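# Place the wooden crate onto its stand safely

## Task

Get the wooden crate onto its stand, never letting it drop along the way.

## Robot and tools

Robot: two arms, left_arm and right_arm, each with a two-finger gripper. The scene frame has its origin at table-top height halfway between the nominal arm bases, +x pointing out over the table, +z up, and left_arm on the +y side (arm names do not match image sides). Calibrated bases: left_arm near (+0.004, +0.343, +0.033) m, right_arm near (+0.002, -0.356, +0.023) m, each yawed very slightly. A gripper's fingers extend along its own +z axis and close along its y axis. The reported end_effector_position is the spot between the pads, roughly 1 cm short of the fingertips.

Frames: every hand pose, velocity and Hand target in a result is given in that arm's own base frame. Fixed cameras and the table use the scene frame. Motion offsets you send are expressed along the current Hand target's own axes, not world axes.

execute_actions(actions, cameras): actions is a list of actions; each action is a list of 1 to 15 rows, one row per 1/30 s control step. If fewer than 15 rows are given, the final row is repeated to fill the step count. Every row always has 14 numbers in [-1, 1], both arms included: left dx, dy, dz, rx, ry, rz, opening, then the same seven for right. dx..rz are an offset from the Hand target that arm had when this action began; every row is measured from that same start, not from the row before, and a repeated offset in a new action moves further. Scale: 1.0 equals 0.6 m of translation or 180 degrees; rx, ry, rz form a single rotation vector. Opening is not an offset: +1 is fully open (0.093 m), -1 fully shut. Sending six zeros re-commands an arm's present Hand target; a 0 in the opening slot is a real half-open command, so resend the current opening to keep a grip unchanged. An empty actions list returns the state plus images. cameras: names, ["all"], or []; an unknown name invalidates the call.

move(target, speed, blend, opening_speed, grip_force, blocking, cameras): drives each gripper in a straight line. target is one 14-number row (same layout, scale and offset meaning as above) or a list of up to 15 such rows, all measured from the Hand targets held when the move starts. speed: top path speed in m/s, 0.002 to 2.9, default 0.25 (rotation up to twice that in rad/s); one value or one per target. blend: corner rounding radius in m for lists, default 0 meaning stop at each. opening_speed: rate of the opening change per second on the -1..+1 scale, at least 0.2. grip_force: per-pad limit in newtons, 10 to 50, one value or one per arm; it persists, and lower values close slowly. blocking=false returns after about 0.5 s while motion continues. A move is capped at 10 s and does not avoid obstacles or the other arm. The result adds a move: line such as done, off_target, moving, held or fault, plus limits flags (paced = command clipped, held = steps withheld). done means within 10 mm and 2 degrees; it says nothing about contact.

wait(seconds 0 to 10): lets time pass with commands held; a running move continues. stop(): brakes a running move, needing some distance. zoom_image(camera, region [x0, y0, x1, y1] pixels, at most 504 by 504) enlarges part of the latest image from cam_head_left, cam_head_right, cam_high, cam_left_wrist or cam_right_wrist (all 672x504). read_manual(section) only returns licence text. finished_scene(scene) ends the current scene irreversibly; call it only once the crate rests on its stand without support.

Results: end_effector_position (m) and end_effector_quat_wxyz per arm; Hand target (last commanded pose after clipping, the base for the next offsets); Tool commands; grip_measured (gripper motor on the +1 open / -1 closed scale); Joint positions (last entry = opening in m); Joint velocities (may read within noise or be omitted); Joint torques (include arm weight, offsets and noise; joints 1-3 wrap at ±28 N m); MOTOR HOT or OVER-TEMPERATURE FAULT warnings.

Behaviour to expect: weight and friction leave the hand low or short, and tilted, especially at long reach; tiny moves may do nothing or go sideways. Check position and orientation after each move and correct; to cover a remaining gap, send it as an offset. Orientation commands are limited to 40 degrees from the measured one per step. Faster moves stray and hit harder.

Gripping: pads meet near grip_measured -0.94; each millimetre of object width adds about 0.0208. For a firm hold on a rigid box, command roughly 0.24 below the reading for its width and keep sending that value; release by sending well above that reading. grip_measured alone cannot confirm a hold.

Avoid: dropping or releasing the crate while it moves, letting anything leave the table, slamming into the table, fixtures or heavy objects, hard pushes, arms or wrist cameras touching each other (closing on the other gripper counts), strain on camera cables, paths passing near an arm's own base, and long stretched or loaded holds that heat motors (at 90 °C the arm folds and stops). A stalled arm keeps pushing until commanded back past its gripper. Loose objects can be nudged by outside pushes.

Each tool is called after "Call:" as name([rows], argument=value, ...), one row to a line, values as JSON.

## Session

Call:
execute_actions(actions=[])

Scene clock: 0.00 s.
left_arm: end_effector_position=(+0.3799, +0.0101, +0.0850) grip_measured=+1.000 end_effector_quat_wxyz=(+0.580, -0.048, +0.811, +0.062) | right_arm: end_effector_position=(+0.3837, +0.0280, +0.0721) grip_measured=+1.000 end_effector_quat_wxyz=(+0.549, -0.048, +0.832, +0.069)
Joint positions: left_arm=[-0.073 1.571 0.317 0.92 -0.227 -0.03 0.093] | right_arm=[-0.001 1.589 0.358 0.826 -0.17 -0.004 0.093]
Joint velocities: within noise
Joint torques (N m): no reading
Heat: left arm: 26 °C; right arm: 30 °C.
Hand target: left_arm +0.3830, +0.0099, +0.0916; +0.588, -0.049, +0.805, +0.061 | right_arm +0.3865, +0.0280, +0.0778; +0.556, -0.048, +0.827, +0.069
Tool commands: left_gripper/opening=+1.0 right_gripper/opening=+1.0

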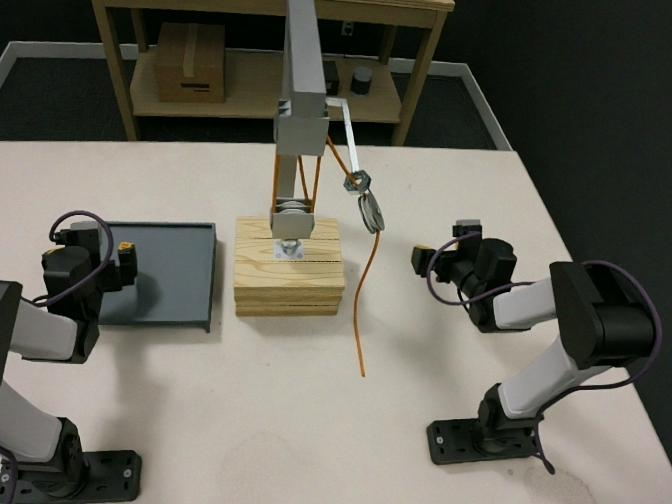

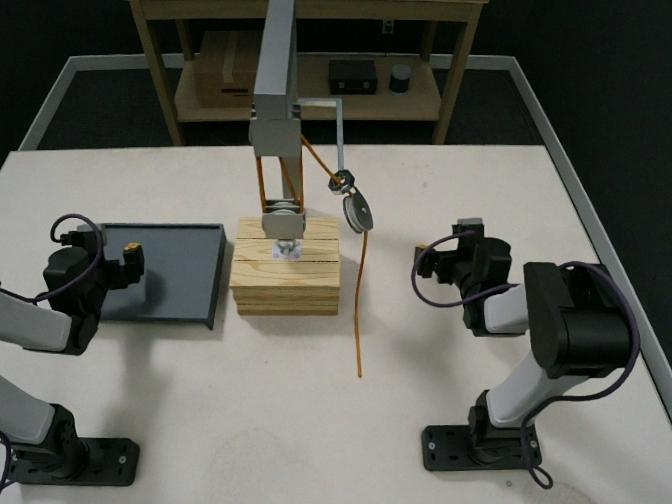

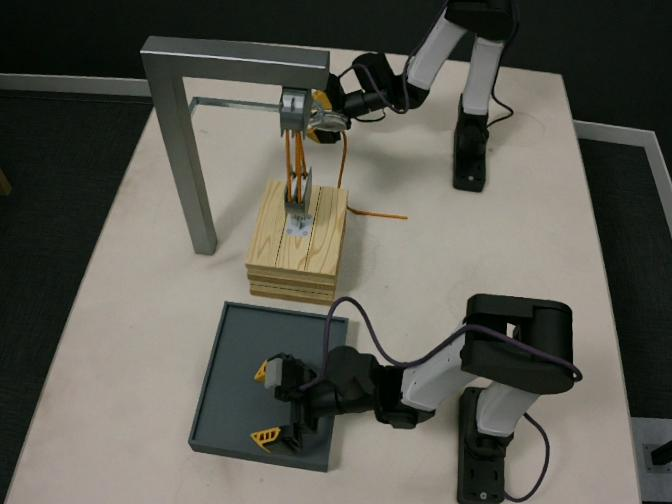

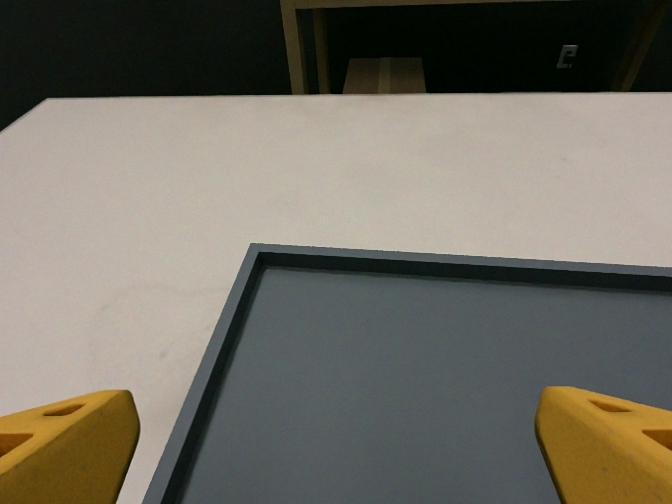

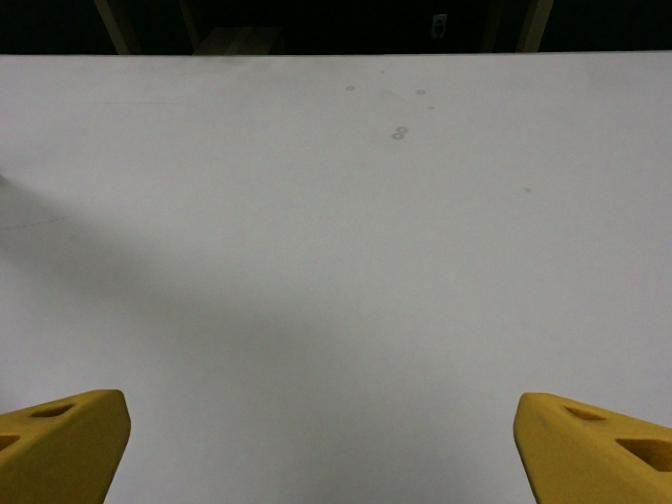

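Call:
zoom_image(camera="cam_head_right", region=[200, 80, 400, 230])

Call:
zoom_image(camera="cam_head_right", region=[200, 200, 400, 390])

Call:
zoom_image(camera="cam_high", region=[130, 20, 430, 245])

Call:
zoom_image(camera="cam_high", region=[180, 160, 420, 480])

Call:
zoom_image(camera="cam_head_left", region=[200, 80, 400, 240])

Scaled by 2.520 from the camera's 672x504 image, which has a finer 960x720 frame.

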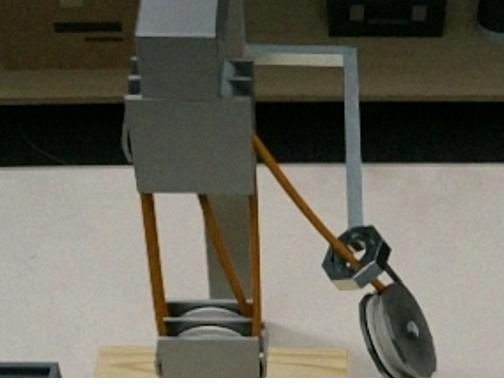

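Scaled by 2.520 from the camera's 672x504 image, which has a finer 960x720 frame.

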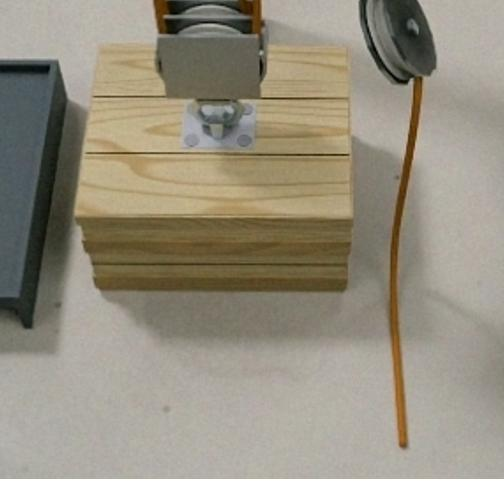

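Scaled by 1.680 from the camera's 672x504 image, which has a finer 960x720 frame.

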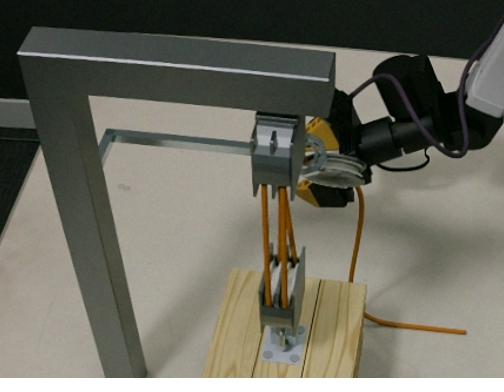

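Scaled by 1.575 from the camera's 672x504 image, which has a finer 960x720 frame.

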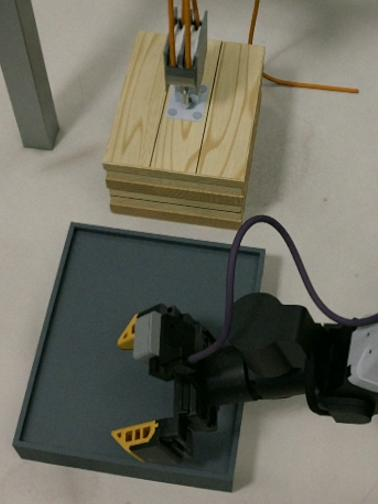

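Scaled by 2.520 from the camera's 672x504 image, which has a finer 960x720 frame.

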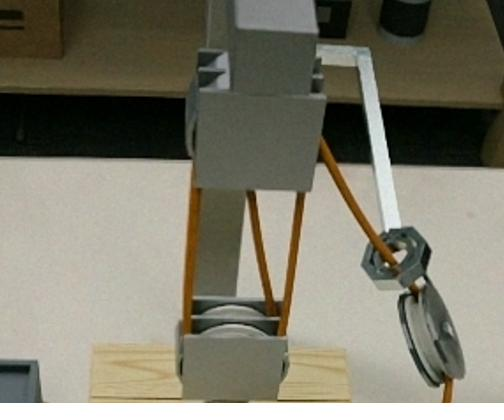

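Call:
move(target=[0,0,0,0,0,0,1,-0.060,0.316,-0.2905,0,0,0,1], cameras=["all"])

Scene clock: 42.37 s.
left_arm: end_effector_position=(+0.3799, +0.0101, +0.0850) grip_measured=+1.000 end_effector_quat_wxyz=(+0.580, -0.048, +0.811, +0.062) | right_arm: end_effector_position=(+0.2101, +0.1814, +0.1751) grip_measured=+1.000 end_effector_quat_wxyz=(+0.549, -0.062, +0.832, +0.059)
Joint positions: left_arm=[-0.073 1.571 0.317 0.92 -0.227 -0.03 0.093] | right_arm=[1.212 0.904 0.533 -0.318 0.91 0.61 0.093]
Joint torques (N m): left_arm=[0.32 -5.07 6.04 2.14 -0.01 0.09] | right_arm=[0.94 -0.65 9.51 1.42 0.5 0.21]
Heat: left arm: 34 °C; right arm: 34 °C.
Hand target: left_arm +0.3830, +0.0099, +0.0916; +0.588, -0.049, +0.805, +0.061 | right_arm +0.2114, +0.1857, +0.1876; +0.556, -0.048, +0.827, +0.069
Off the commanded pose: left_arm 0.007 m, 1 deg | right_arm 0.013 m, 2 deg.
move: off_target (right_arm)
camera_calibration:
cam_right_wrist: T_world_to_cam=[[0.166639, -0.985981, -0.00850725, 0.14319], [-0.736181, -0.118672, -0.666299, 0.332034], [0.655949, 0.117294, -0.745636, 0.0585686], [0, 0, 0, 1]] pos_world=[0.182158, 0.173716, 0.266123]

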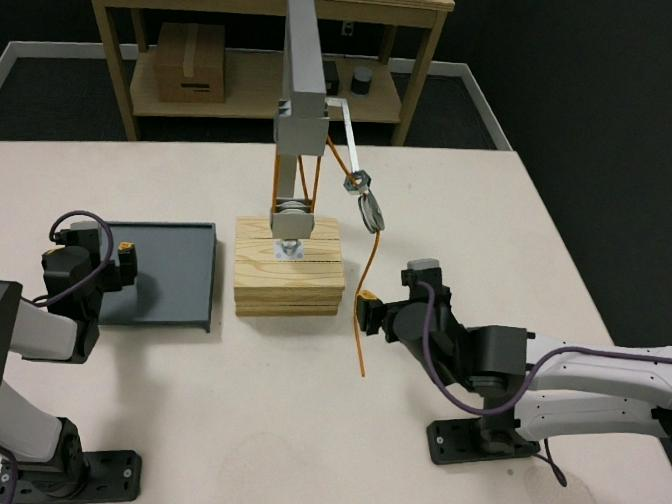

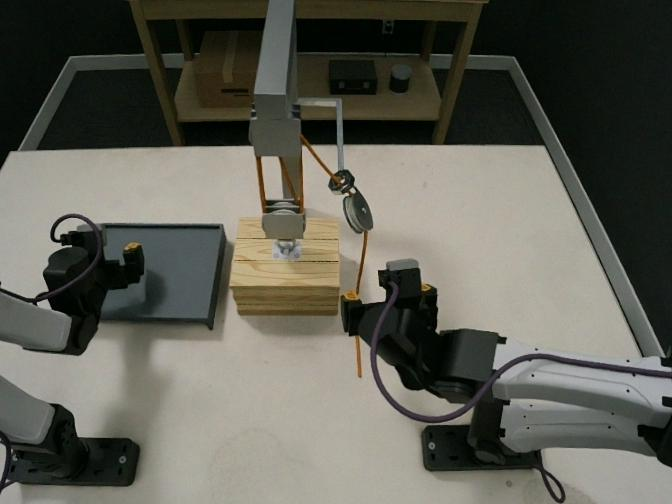

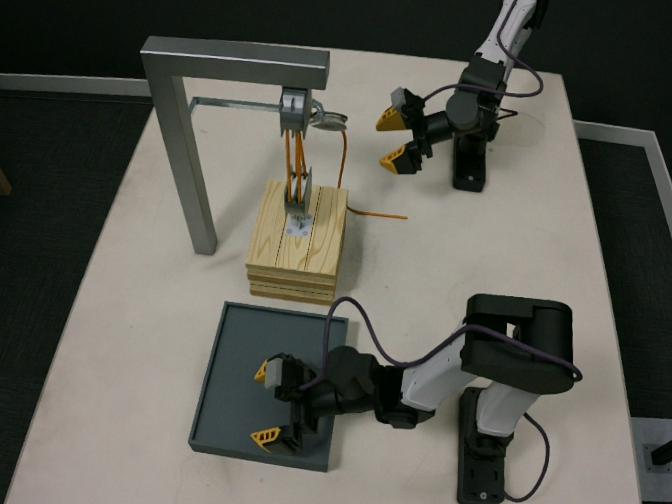

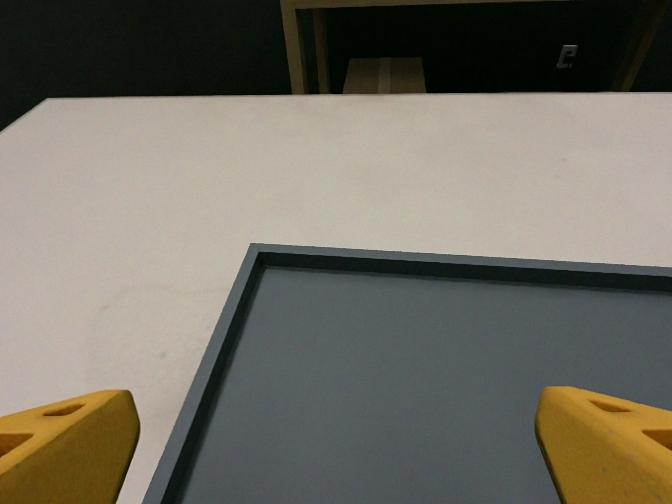

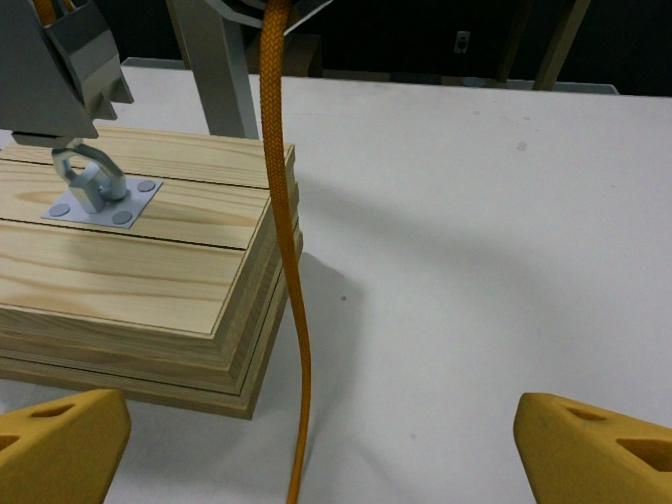

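Call:
move([
  [0,0,0,0,0,0,1,0.0925,0.017,0.041,0,0,0,1],
  [0,0,0,0,0,0,1,0.040,0.020,0.172,0,0,0,1],
], cameras=["all"], speed=0.15)

Scene clock: 56.07 s.
left_arm: end_effector_position=(+0.3799, +0.0101, +0.0850) grip_measured=+1.000 end_effector_quat_wxyz=(+0.580, -0.048, +0.811, +0.062) | right_arm: end_effector_position=(+0.2878, +0.2063, +0.1177) grip_measured=+1.000 end_effector_quat_wxyz=(+0.549, -0.049, +0.832, +0.056)
Joint positions: left_arm=[-0.073 1.571 0.317 0.92 -0.227 -0.03 0.093] | right_arm=[0.932 1.337 0.465 0.338 0.697 0.406 0.093]
Joint torques (N m): left_arm=[0.54 -5.2 6.04 2.12 0.02 0] | right_arm=[-0.34 -2.92 8.39 1.92 0 -0.05]
Heat: left arm: 35 °C; right arm: 39 °C.
Hand target: left_arm +0.3830, +0.0099, +0.0916; +0.588, -0.049, +0.805, +0.061 | right_arm +0.2946, +0.2148, +0.1276; +0.556, -0.048, +0.827, +0.069
Off the commanded pose: left_arm 0.007 m, 1 deg | right_arm 0.015 m, 2 deg.
move: off_target (right_arm)
camera_calibration:
cam_right_wrist: T_world_to_cam=[[0.142604, -0.989625, -0.0175205, 0.162993], [-0.740105, -0.0948613, -0.665768, 0.350051], [0.657198, 0.107908, -0.745954, -0.0364329], [0, 0, 0, 1]] pos_world=[0.259775, 0.19844, 0.208731]

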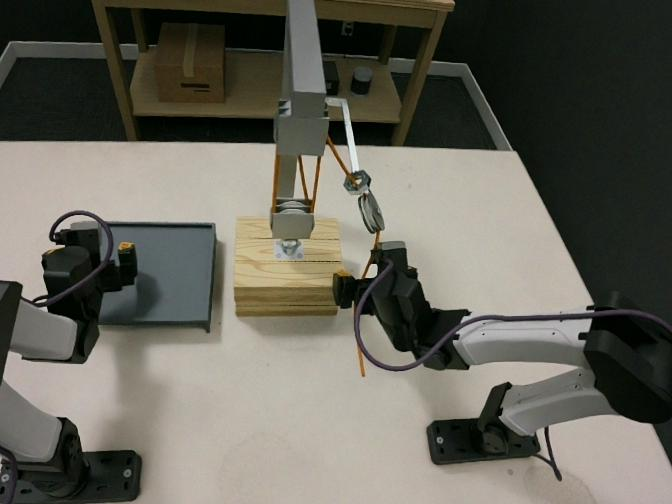

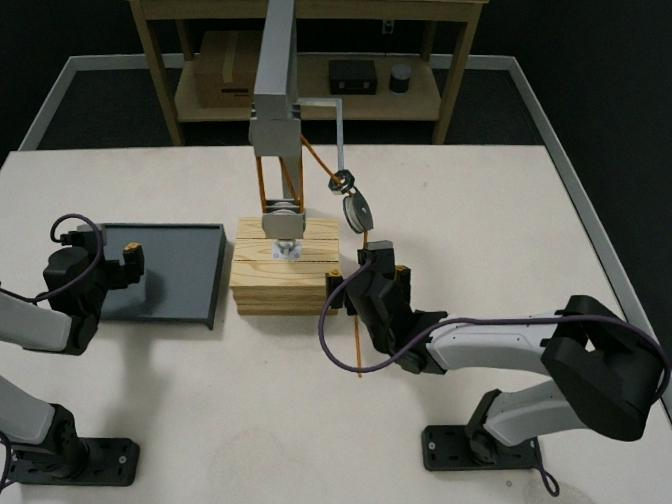

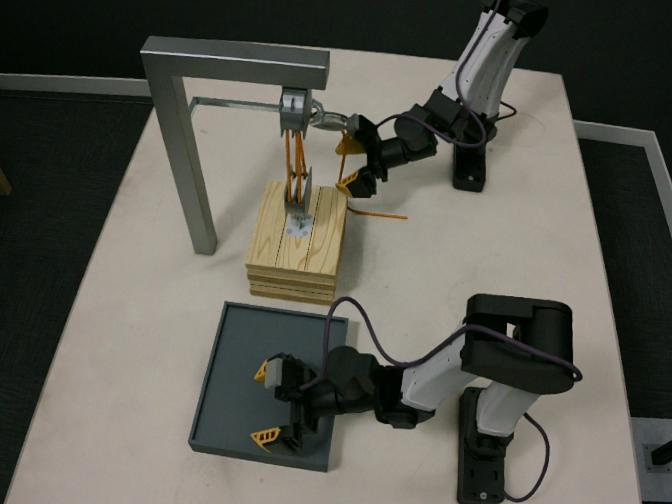

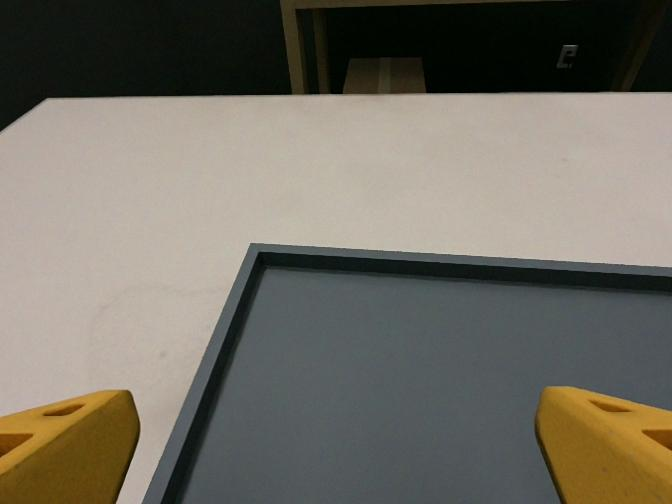

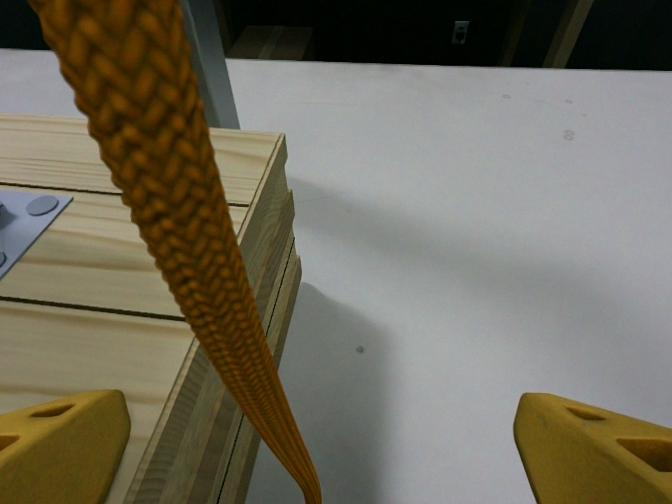

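Call:
move([
  [0,0,0,0,0,0,1,-0.0127,0.0145,0.034,0,0,0,1],
  [0,0,0,0,0,0,1,-0.0127,0.0145,0.034,0,0,0,-1],
], cameras=["all"], speed=0.15)

Scene clock: 62.97 s.
left_arm: end_effector_position=(+0.3799, +0.0101, +0.0850) grip_measured=+1.000 end_effector_quat_wxyz=(+0.580, -0.048, +0.811, +0.062) | right_arm: end_effector_position=(+0.3051, +0.2184, +0.1147) grip_measured=-0.960 end_effector_quat_wxyz=(+0.544, -0.053, +0.835, +0.054)
Joint positions: left_arm=[-0.073 1.571 0.317 0.92 -0.227 -0.03 0.093] | right_arm=[0.902 1.433 0.531 0.367 0.664 0.386 0]
Joint torques (N m): left_arm=[0.53 -5.2 6.02 2.12 -0.03 0.03] | right_arm=[-0.65 -3.62 8.66 1.99 0.05 -0.09]
Heat: left arm: 35 °C; right arm: 40 °C.
Hand target: left_arm +0.3830, +0.0099, +0.0916; +0.588, -0.049, +0.805, +0.061 | right_arm +0.3147, +0.2269, +0.1276; +0.556, -0.048, +0.827, +0.069
Off the commanded pose: left_arm 0.007 m, 1 deg | right_arm 0.018 m, 2 deg.
move: off_target (right_arm); target 2's new opening was sent with right_arm's hand 0.018 m and 2 deg from that target
camera_calibration:
cam_right_wrist: T_world_to_cam=[[0.148084, -0.988913, -0.011037, 0.169989], [-0.746326, -0.104422, -0.657338, 0.364963], [0.648898, 0.105579, -0.753515, -0.0475677], [0, 0, 0, 1]] pos_world=[0.278075, 0.211237, 0.205937]

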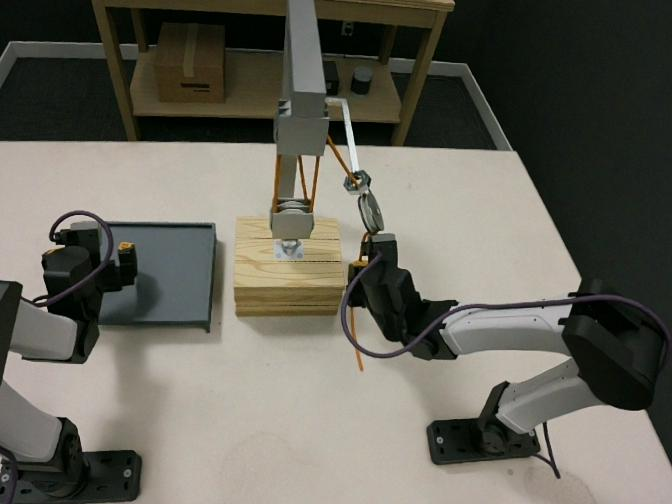

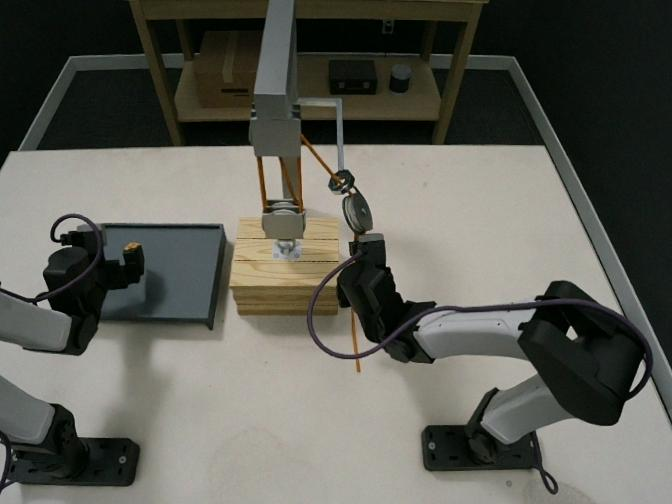

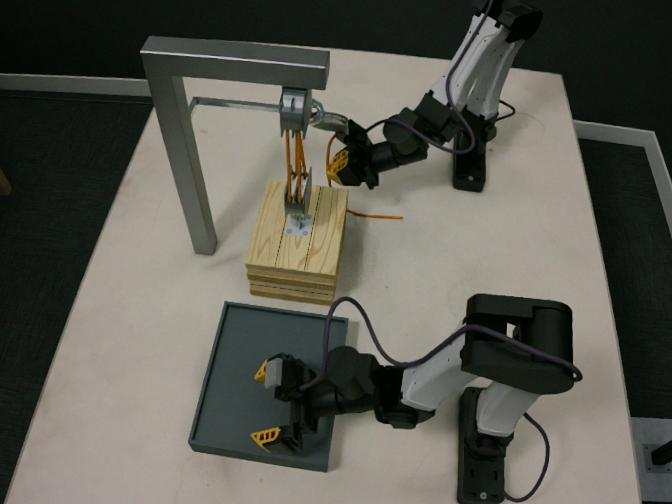

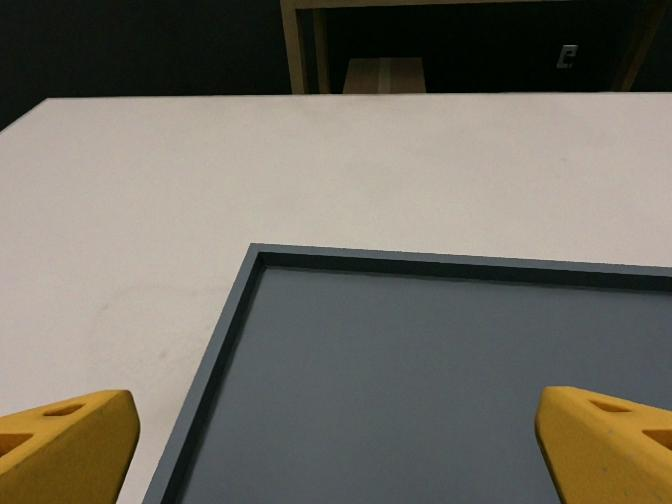

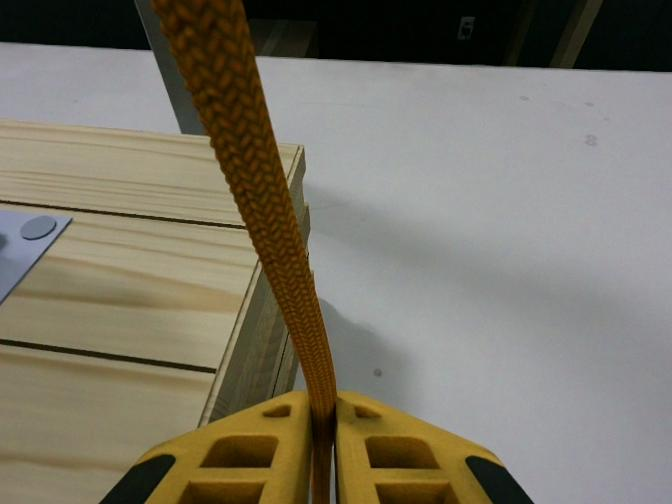

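Call:
move(target=[0,0,0,0,0,0,1,0.0507,-0.323,-0.089,0,0,0,-1], cameras=["all"], speed=0.1)

Scene clock: 72.00 s.
left_arm: end_effector_position=(+0.3799, +0.0101, +0.0850) grip_measured=+1.000 end_effector_quat_wxyz=(+0.580, -0.048, +0.811, +0.062) | right_arm: end_effector_position=(+0.2849, +0.0686, +0.1722) grip_measured=-0.962 end_effector_quat_wxyz=(+0.635, -0.124, +0.751, +0.136)
Joint positions: left_arm=[-0.073 1.571 0.317 0.92 -0.227 -0.03 0.093] | right_arm=[0.059 0.679 0.165 0.348 -0.311 -0.003 0]
Joint torques (N m): left_arm=[0.38 -5.38 6.06 2.12 -0.02 0.02] | right_arm=[-3.73 0.66 3.22 0.4 1.42 0]
Heat: left arm: 36 °C; right arm: 40 °C.
Hand target: left_arm +0.3830, +0.0099, +0.0916; +0.588, -0.049, +0.805, +0.061 | right_arm +0.2848, +0.0268, +0.1076; +0.556, -0.048, +0.827, +0.069
Off the commanded pose: left_arm 0.007 m, 1 deg | right_arm 0.077 m, 17 deg.
move: off_target (right_arm)
camera_calibration:
cam_right_wrist: T_world_to_cam=[[0.353271, -0.935141, -0.0266733, -0.0340356], [-0.535154, -0.178616, -0.825655, 0.346085], [0.767339, 0.305954, -0.563544, -0.0554687], [0, 0, 0, 1]] pos_world=[0.239796, 0.0469592, 0.25358]

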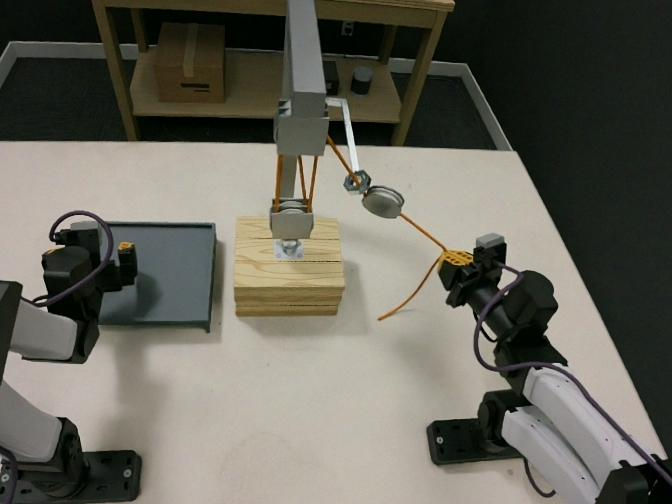

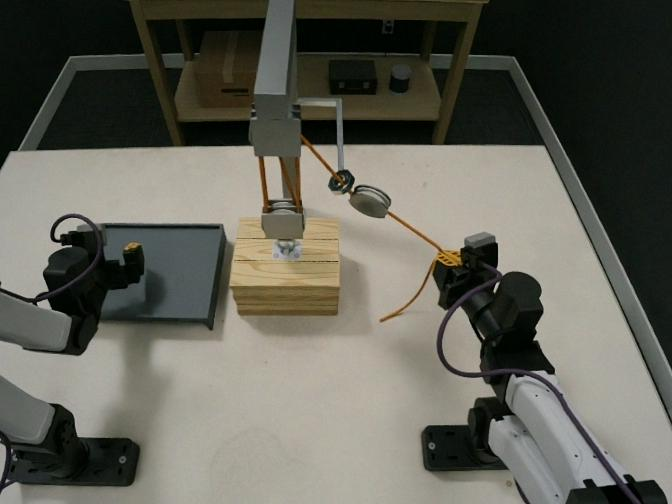

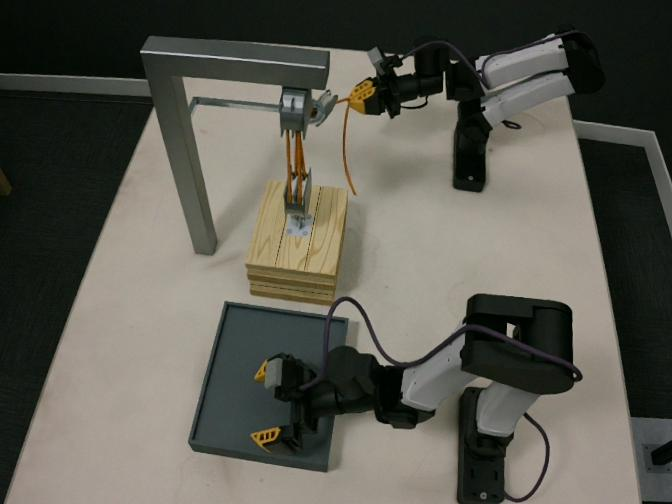

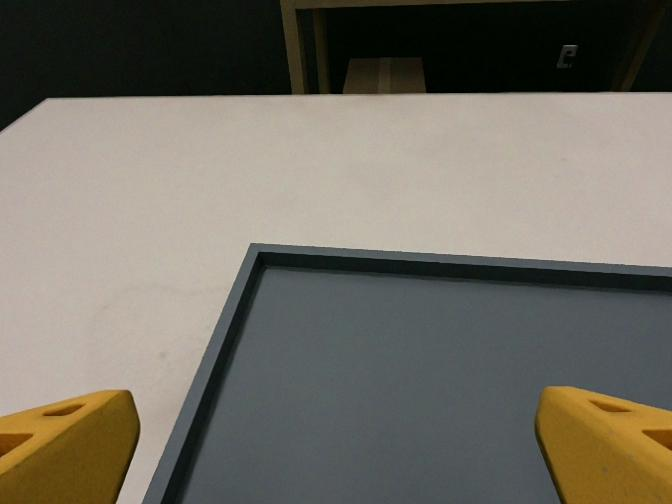

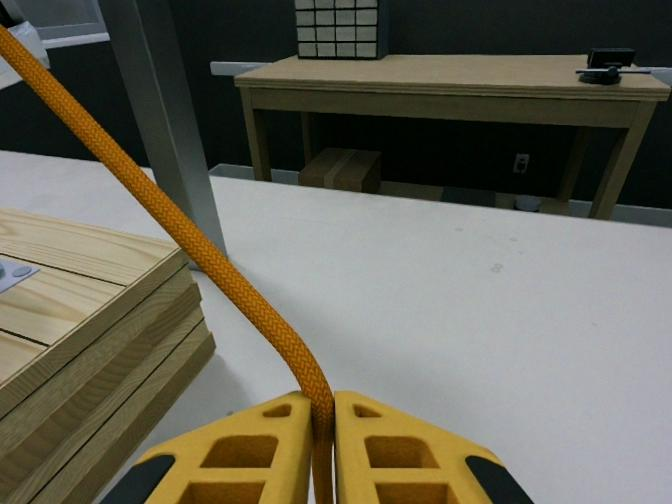

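Call:
move(target=[0,0,0,0,0,0,1,-0.031,-0.262,0.079,0,0,0,-1], cameras=["all"], speed=0.08)

Scene clock: 78.70 s.
left_arm: end_effector_position=(+0.3799, +0.0101, +0.0850) grip_measured=+1.000 end_effector_quat_wxyz=(+0.580, -0.048, +0.811, +0.062) | right_arm: end_effector_position=(+0.3532, -0.1160, +0.0890) grip_measured=-0.972 end_effector_quat_wxyz=(+0.544, -0.034, +0.835, +0.073)
Joint positions: left_arm=[-0.073 1.571 0.317 0.92 -0.227 -0.03 0.093] | right_arm=[-0.618 1.531 0.482 0.496 -0.712 -0.29 0]
Joint torques (N m): left_arm=[0.34 -5.2 6.01 2.12 -0.03 0.01] | right_arm=[-0.28 -3.81 7.5 1.82 -0.51 -0.13]
Heat: left arm: 36 °C; right arm: 39 °C.
Hand target: left_arm +0.3830, +0.0099, +0.0916; +0.588, -0.049, +0.805, +0.061 | right_arm +0.3597, -0.1202, +0.0977; +0.556, -0.048, +0.827, +0.069
Off the commanded pose: left_arm 0.007 m, 1 deg | right_arm 0.012 m, 2 deg.
move: off_target (right_arm)
camera_calibration:
cam_right_wrist: T_world_to_cam=[[0.13628, -0.988649, -0.063251, -0.159334], [-0.750431, -0.0613397, -0.658097, 0.355614], [0.646747, 0.137151, -0.750272, -0.0586119], [0, 0, 0, 1]] pos_world=[0.326485, -0.127674, 0.179976]

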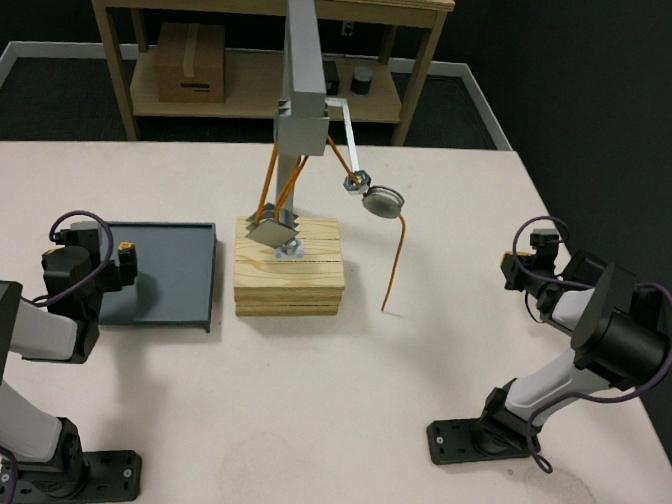

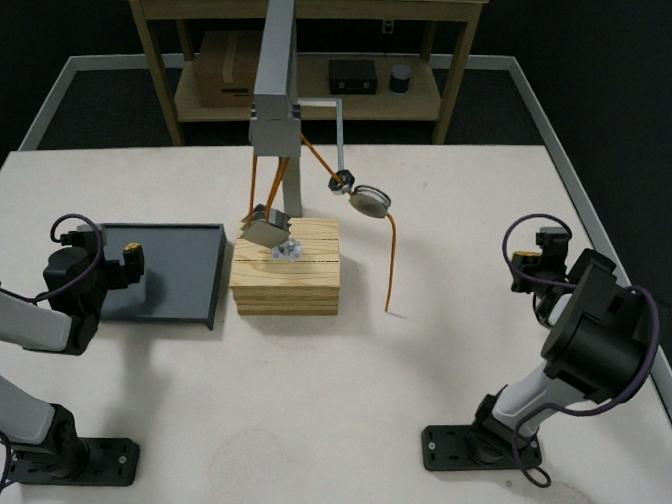

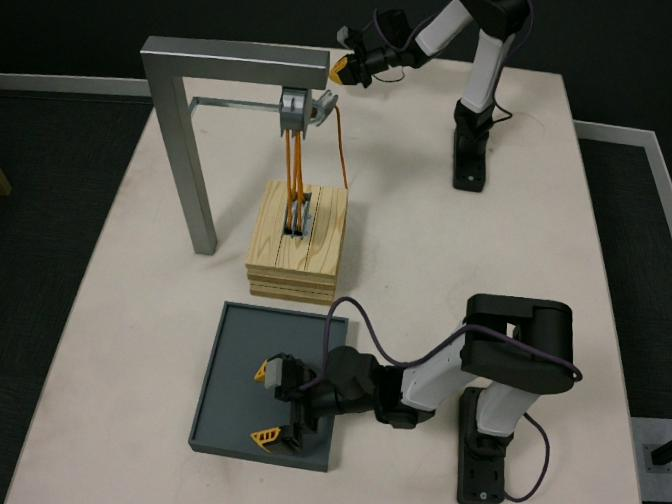

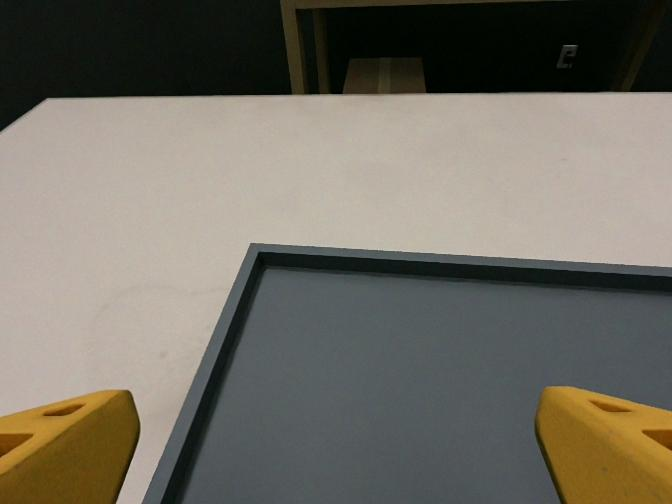

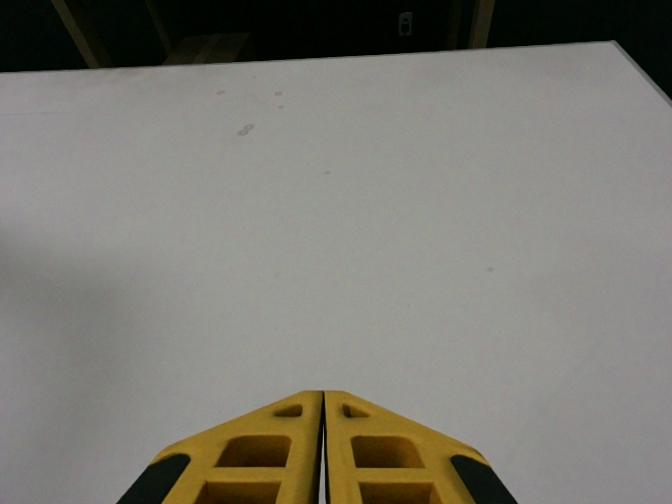

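Call:
move(target=[0,0,0,0,0,0,1,0.047,0.463,-0.1845,0,0,0,1], cameras=["all"])

Call:
zoom_image(camera="cam_head_right", region=[200, 80, 440, 330])

Scene clock: 94.07 s.
left_arm: end_effector_position=(+0.3799, +0.0101, +0.0850) grip_measured=+1.000 end_effector_quat_wxyz=(+0.580, -0.048, +0.811, +0.062) | right_arm: end_effector_position=(+0.2032, +0.1307, +0.1159) grip_measured=+1.000 end_effector_quat_wxyz=(+0.548, -0.061, +0.832, +0.058)
Joint positions: left_arm=[-0.073 1.571 0.317 0.92 -0.227 -0.03 0.093] | right_arm=[1.113 0.629 0.215 -0.21 0.832 0.521 0.093]
Joint torques (N m): left_arm=[0.59 -5.34 6.13 2.15 -0.02 0.03] | right_arm=[1.22 0.76 9.57 1.56 0.45 0.21]
Heat: left arm: 37 °C; right arm: 40 °C.
Hand target: left_arm +0.3830, +0.0099, +0.0916; +0.588, -0.049, +0.805, +0.061 | right_arm +0.2045, +0.1350, +0.1296; +0.556, -0.048, +0.827, +0.069
Off the commanded pose: left_arm 0.007 m, 1 deg | right_arm 0.014 m, 2 deg.
move: off_target (right_arm)
camera_calibration:
cam_right_wrist: T_world_to_cam=[[0.164558, -0.986336, -0.00785967, 0.0941904], [-0.738147, -0.117858, -0.664266, 0.281546], [0.654263, 0.115112, -0.747455, 0.0257723], [0, 0, 0, 1]] pos_world=[0.175461, 0.123119, 0.207026]

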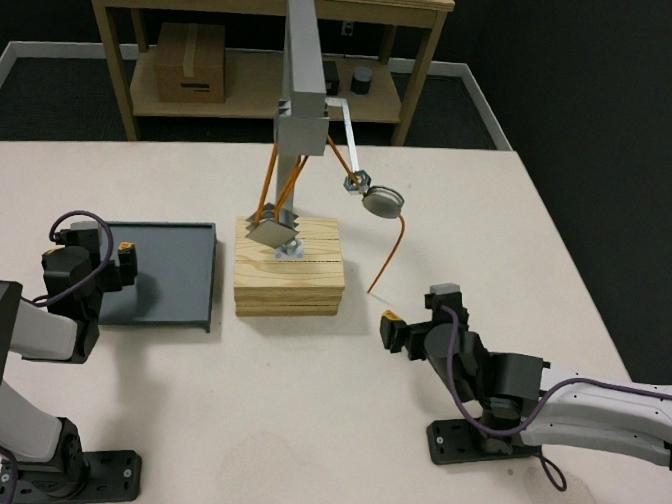

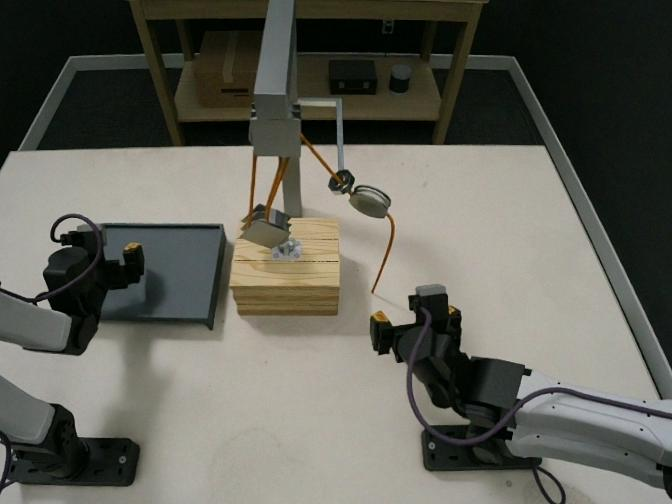

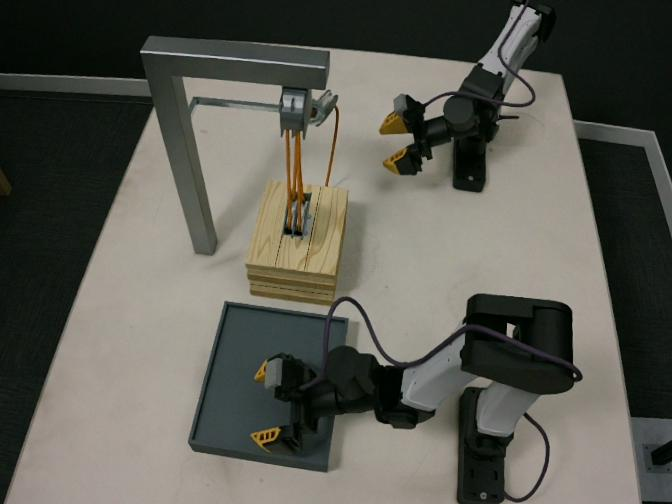

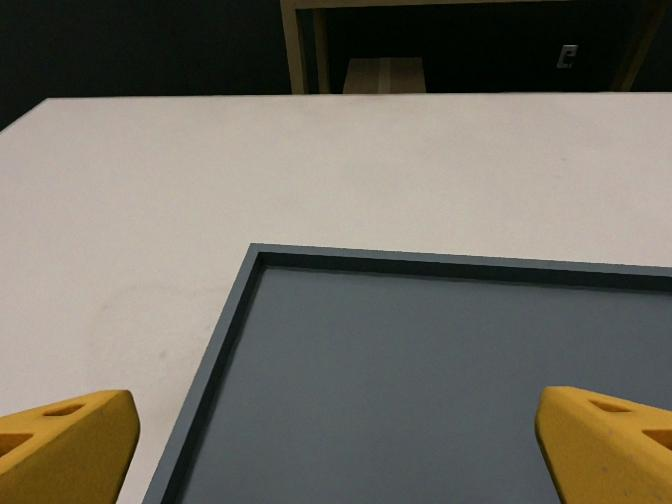

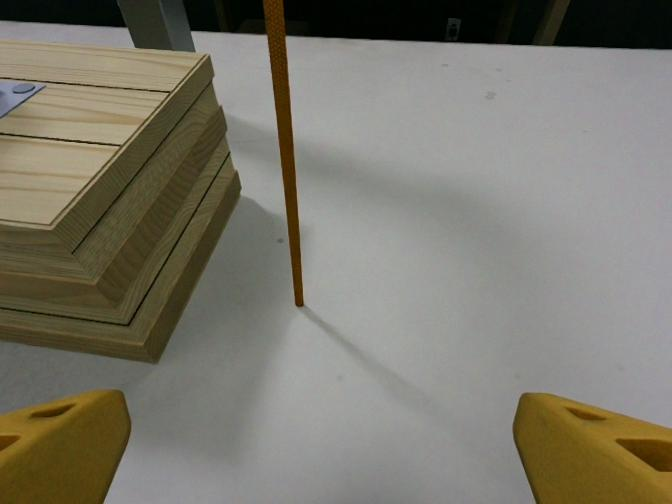

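Scaled by 2.016 from the camera's 672x504 image, which has a finer 960x720 frame.

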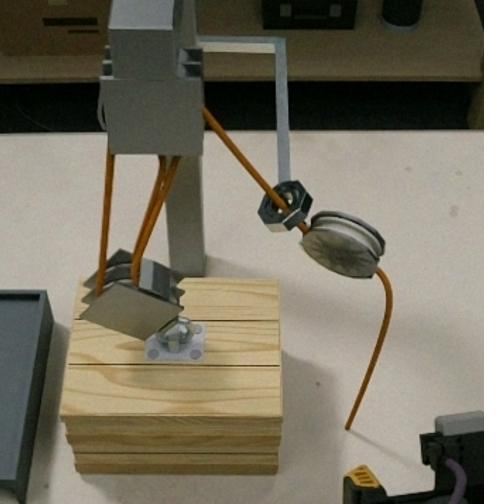

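Call:
move([
  [0,0,0,0,0,0,1,0.015,0.032,0.012,0,0,0,1],
  [0,0,0,0,0,0,1,-0.0575,0.028,0.201,0,0,0,1],
], cameras=["all"], blend=0.01, speed=0.15)

Scene clock: 102.27 s.
left_arm: end_effector_position=(+0.3799, +0.0101, +0.0850) grip_measured=+1.000 end_effector_quat_wxyz=(+0.580, -0.048, +0.811, +0.062) | right_arm: end_effector_position=(+0.3165, +0.1646, +0.1064) grip_measured=+1.000 end_effector_quat_wxyz=(+0.545, -0.047, +0.835, +0.058)
Joint positions: left_arm=[-0.073 1.571 0.317 0.92 -0.227 -0.03 0.093] | right_arm=[0.706 1.33 0.387 0.473 0.495 0.285 0.093]
Joint torques (N m): left_arm=[0.53 -5.19 6.15 2.15 -0.03 -0.01] | right_arm=[-0.31 -2.74 8.31 2.02 -0.04 -0.08]
Heat: left arm: 38 °C; right arm: 40 °C.
Hand target: left_arm +0.3830, +0.0099, +0.0916; +0.588, -0.049, +0.805, +0.061 | right_arm +0.3251, +0.1719, +0.1177; +0.556, -0.048, +0.827, +0.069
Off the commanded pose: left_arm 0.007 m, 1 deg | right_arm 0.016 m, 2 deg.
move: off_target (right_arm)
camera_calibration:
cam_right_wrist: T_world_to_cam=[[0.141018, -0.98974, -0.0229825, 0.118567], [-0.746106, -0.0909889, -0.659581, 0.360438], [0.650723, 0.11016, -0.751282, -0.057128], [0, 0, 0, 1]] pos_world=[0.289379, 0.15644, 0.197544]

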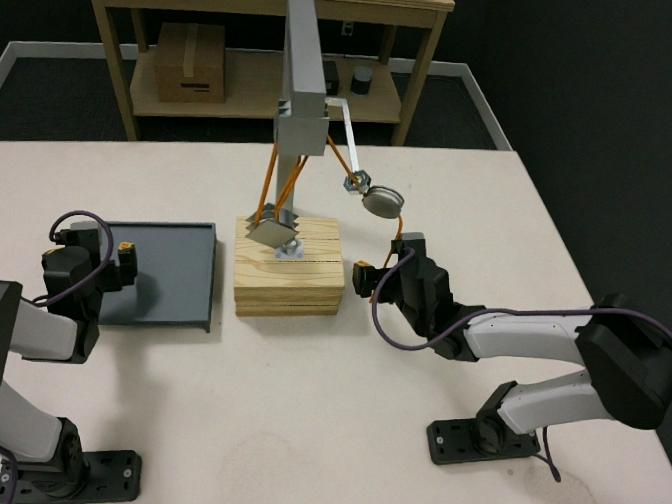

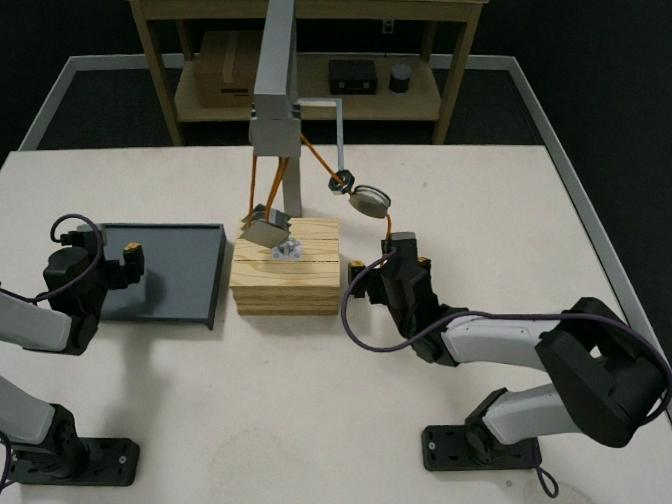

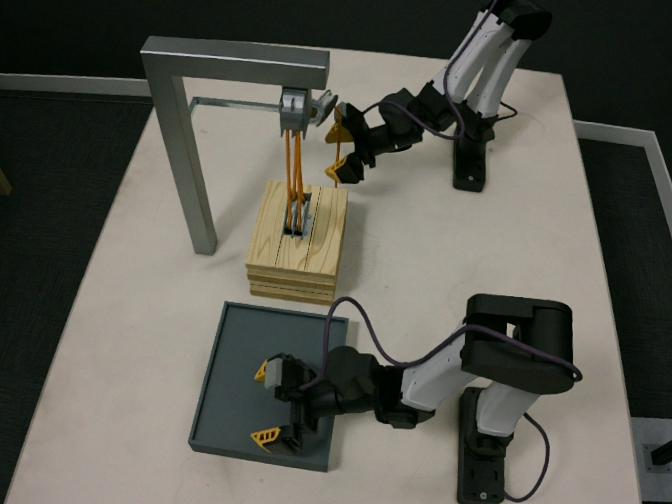

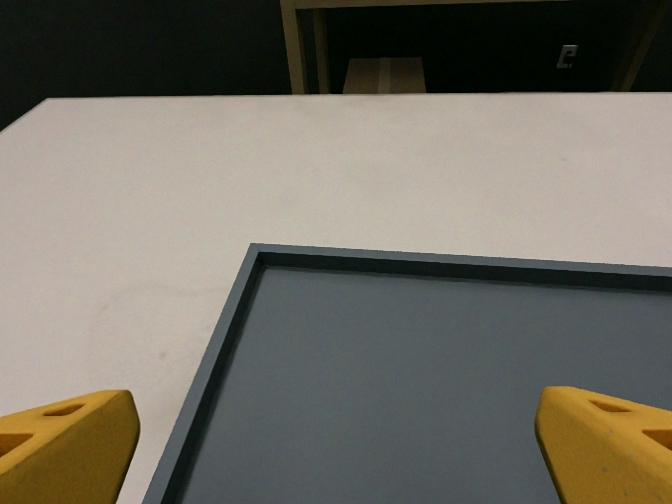

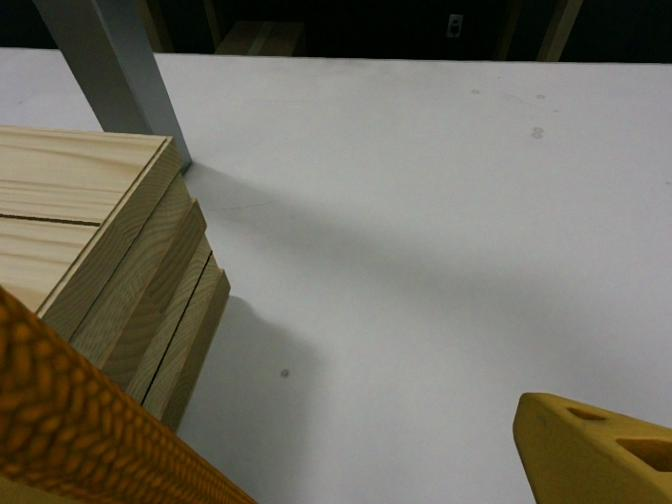

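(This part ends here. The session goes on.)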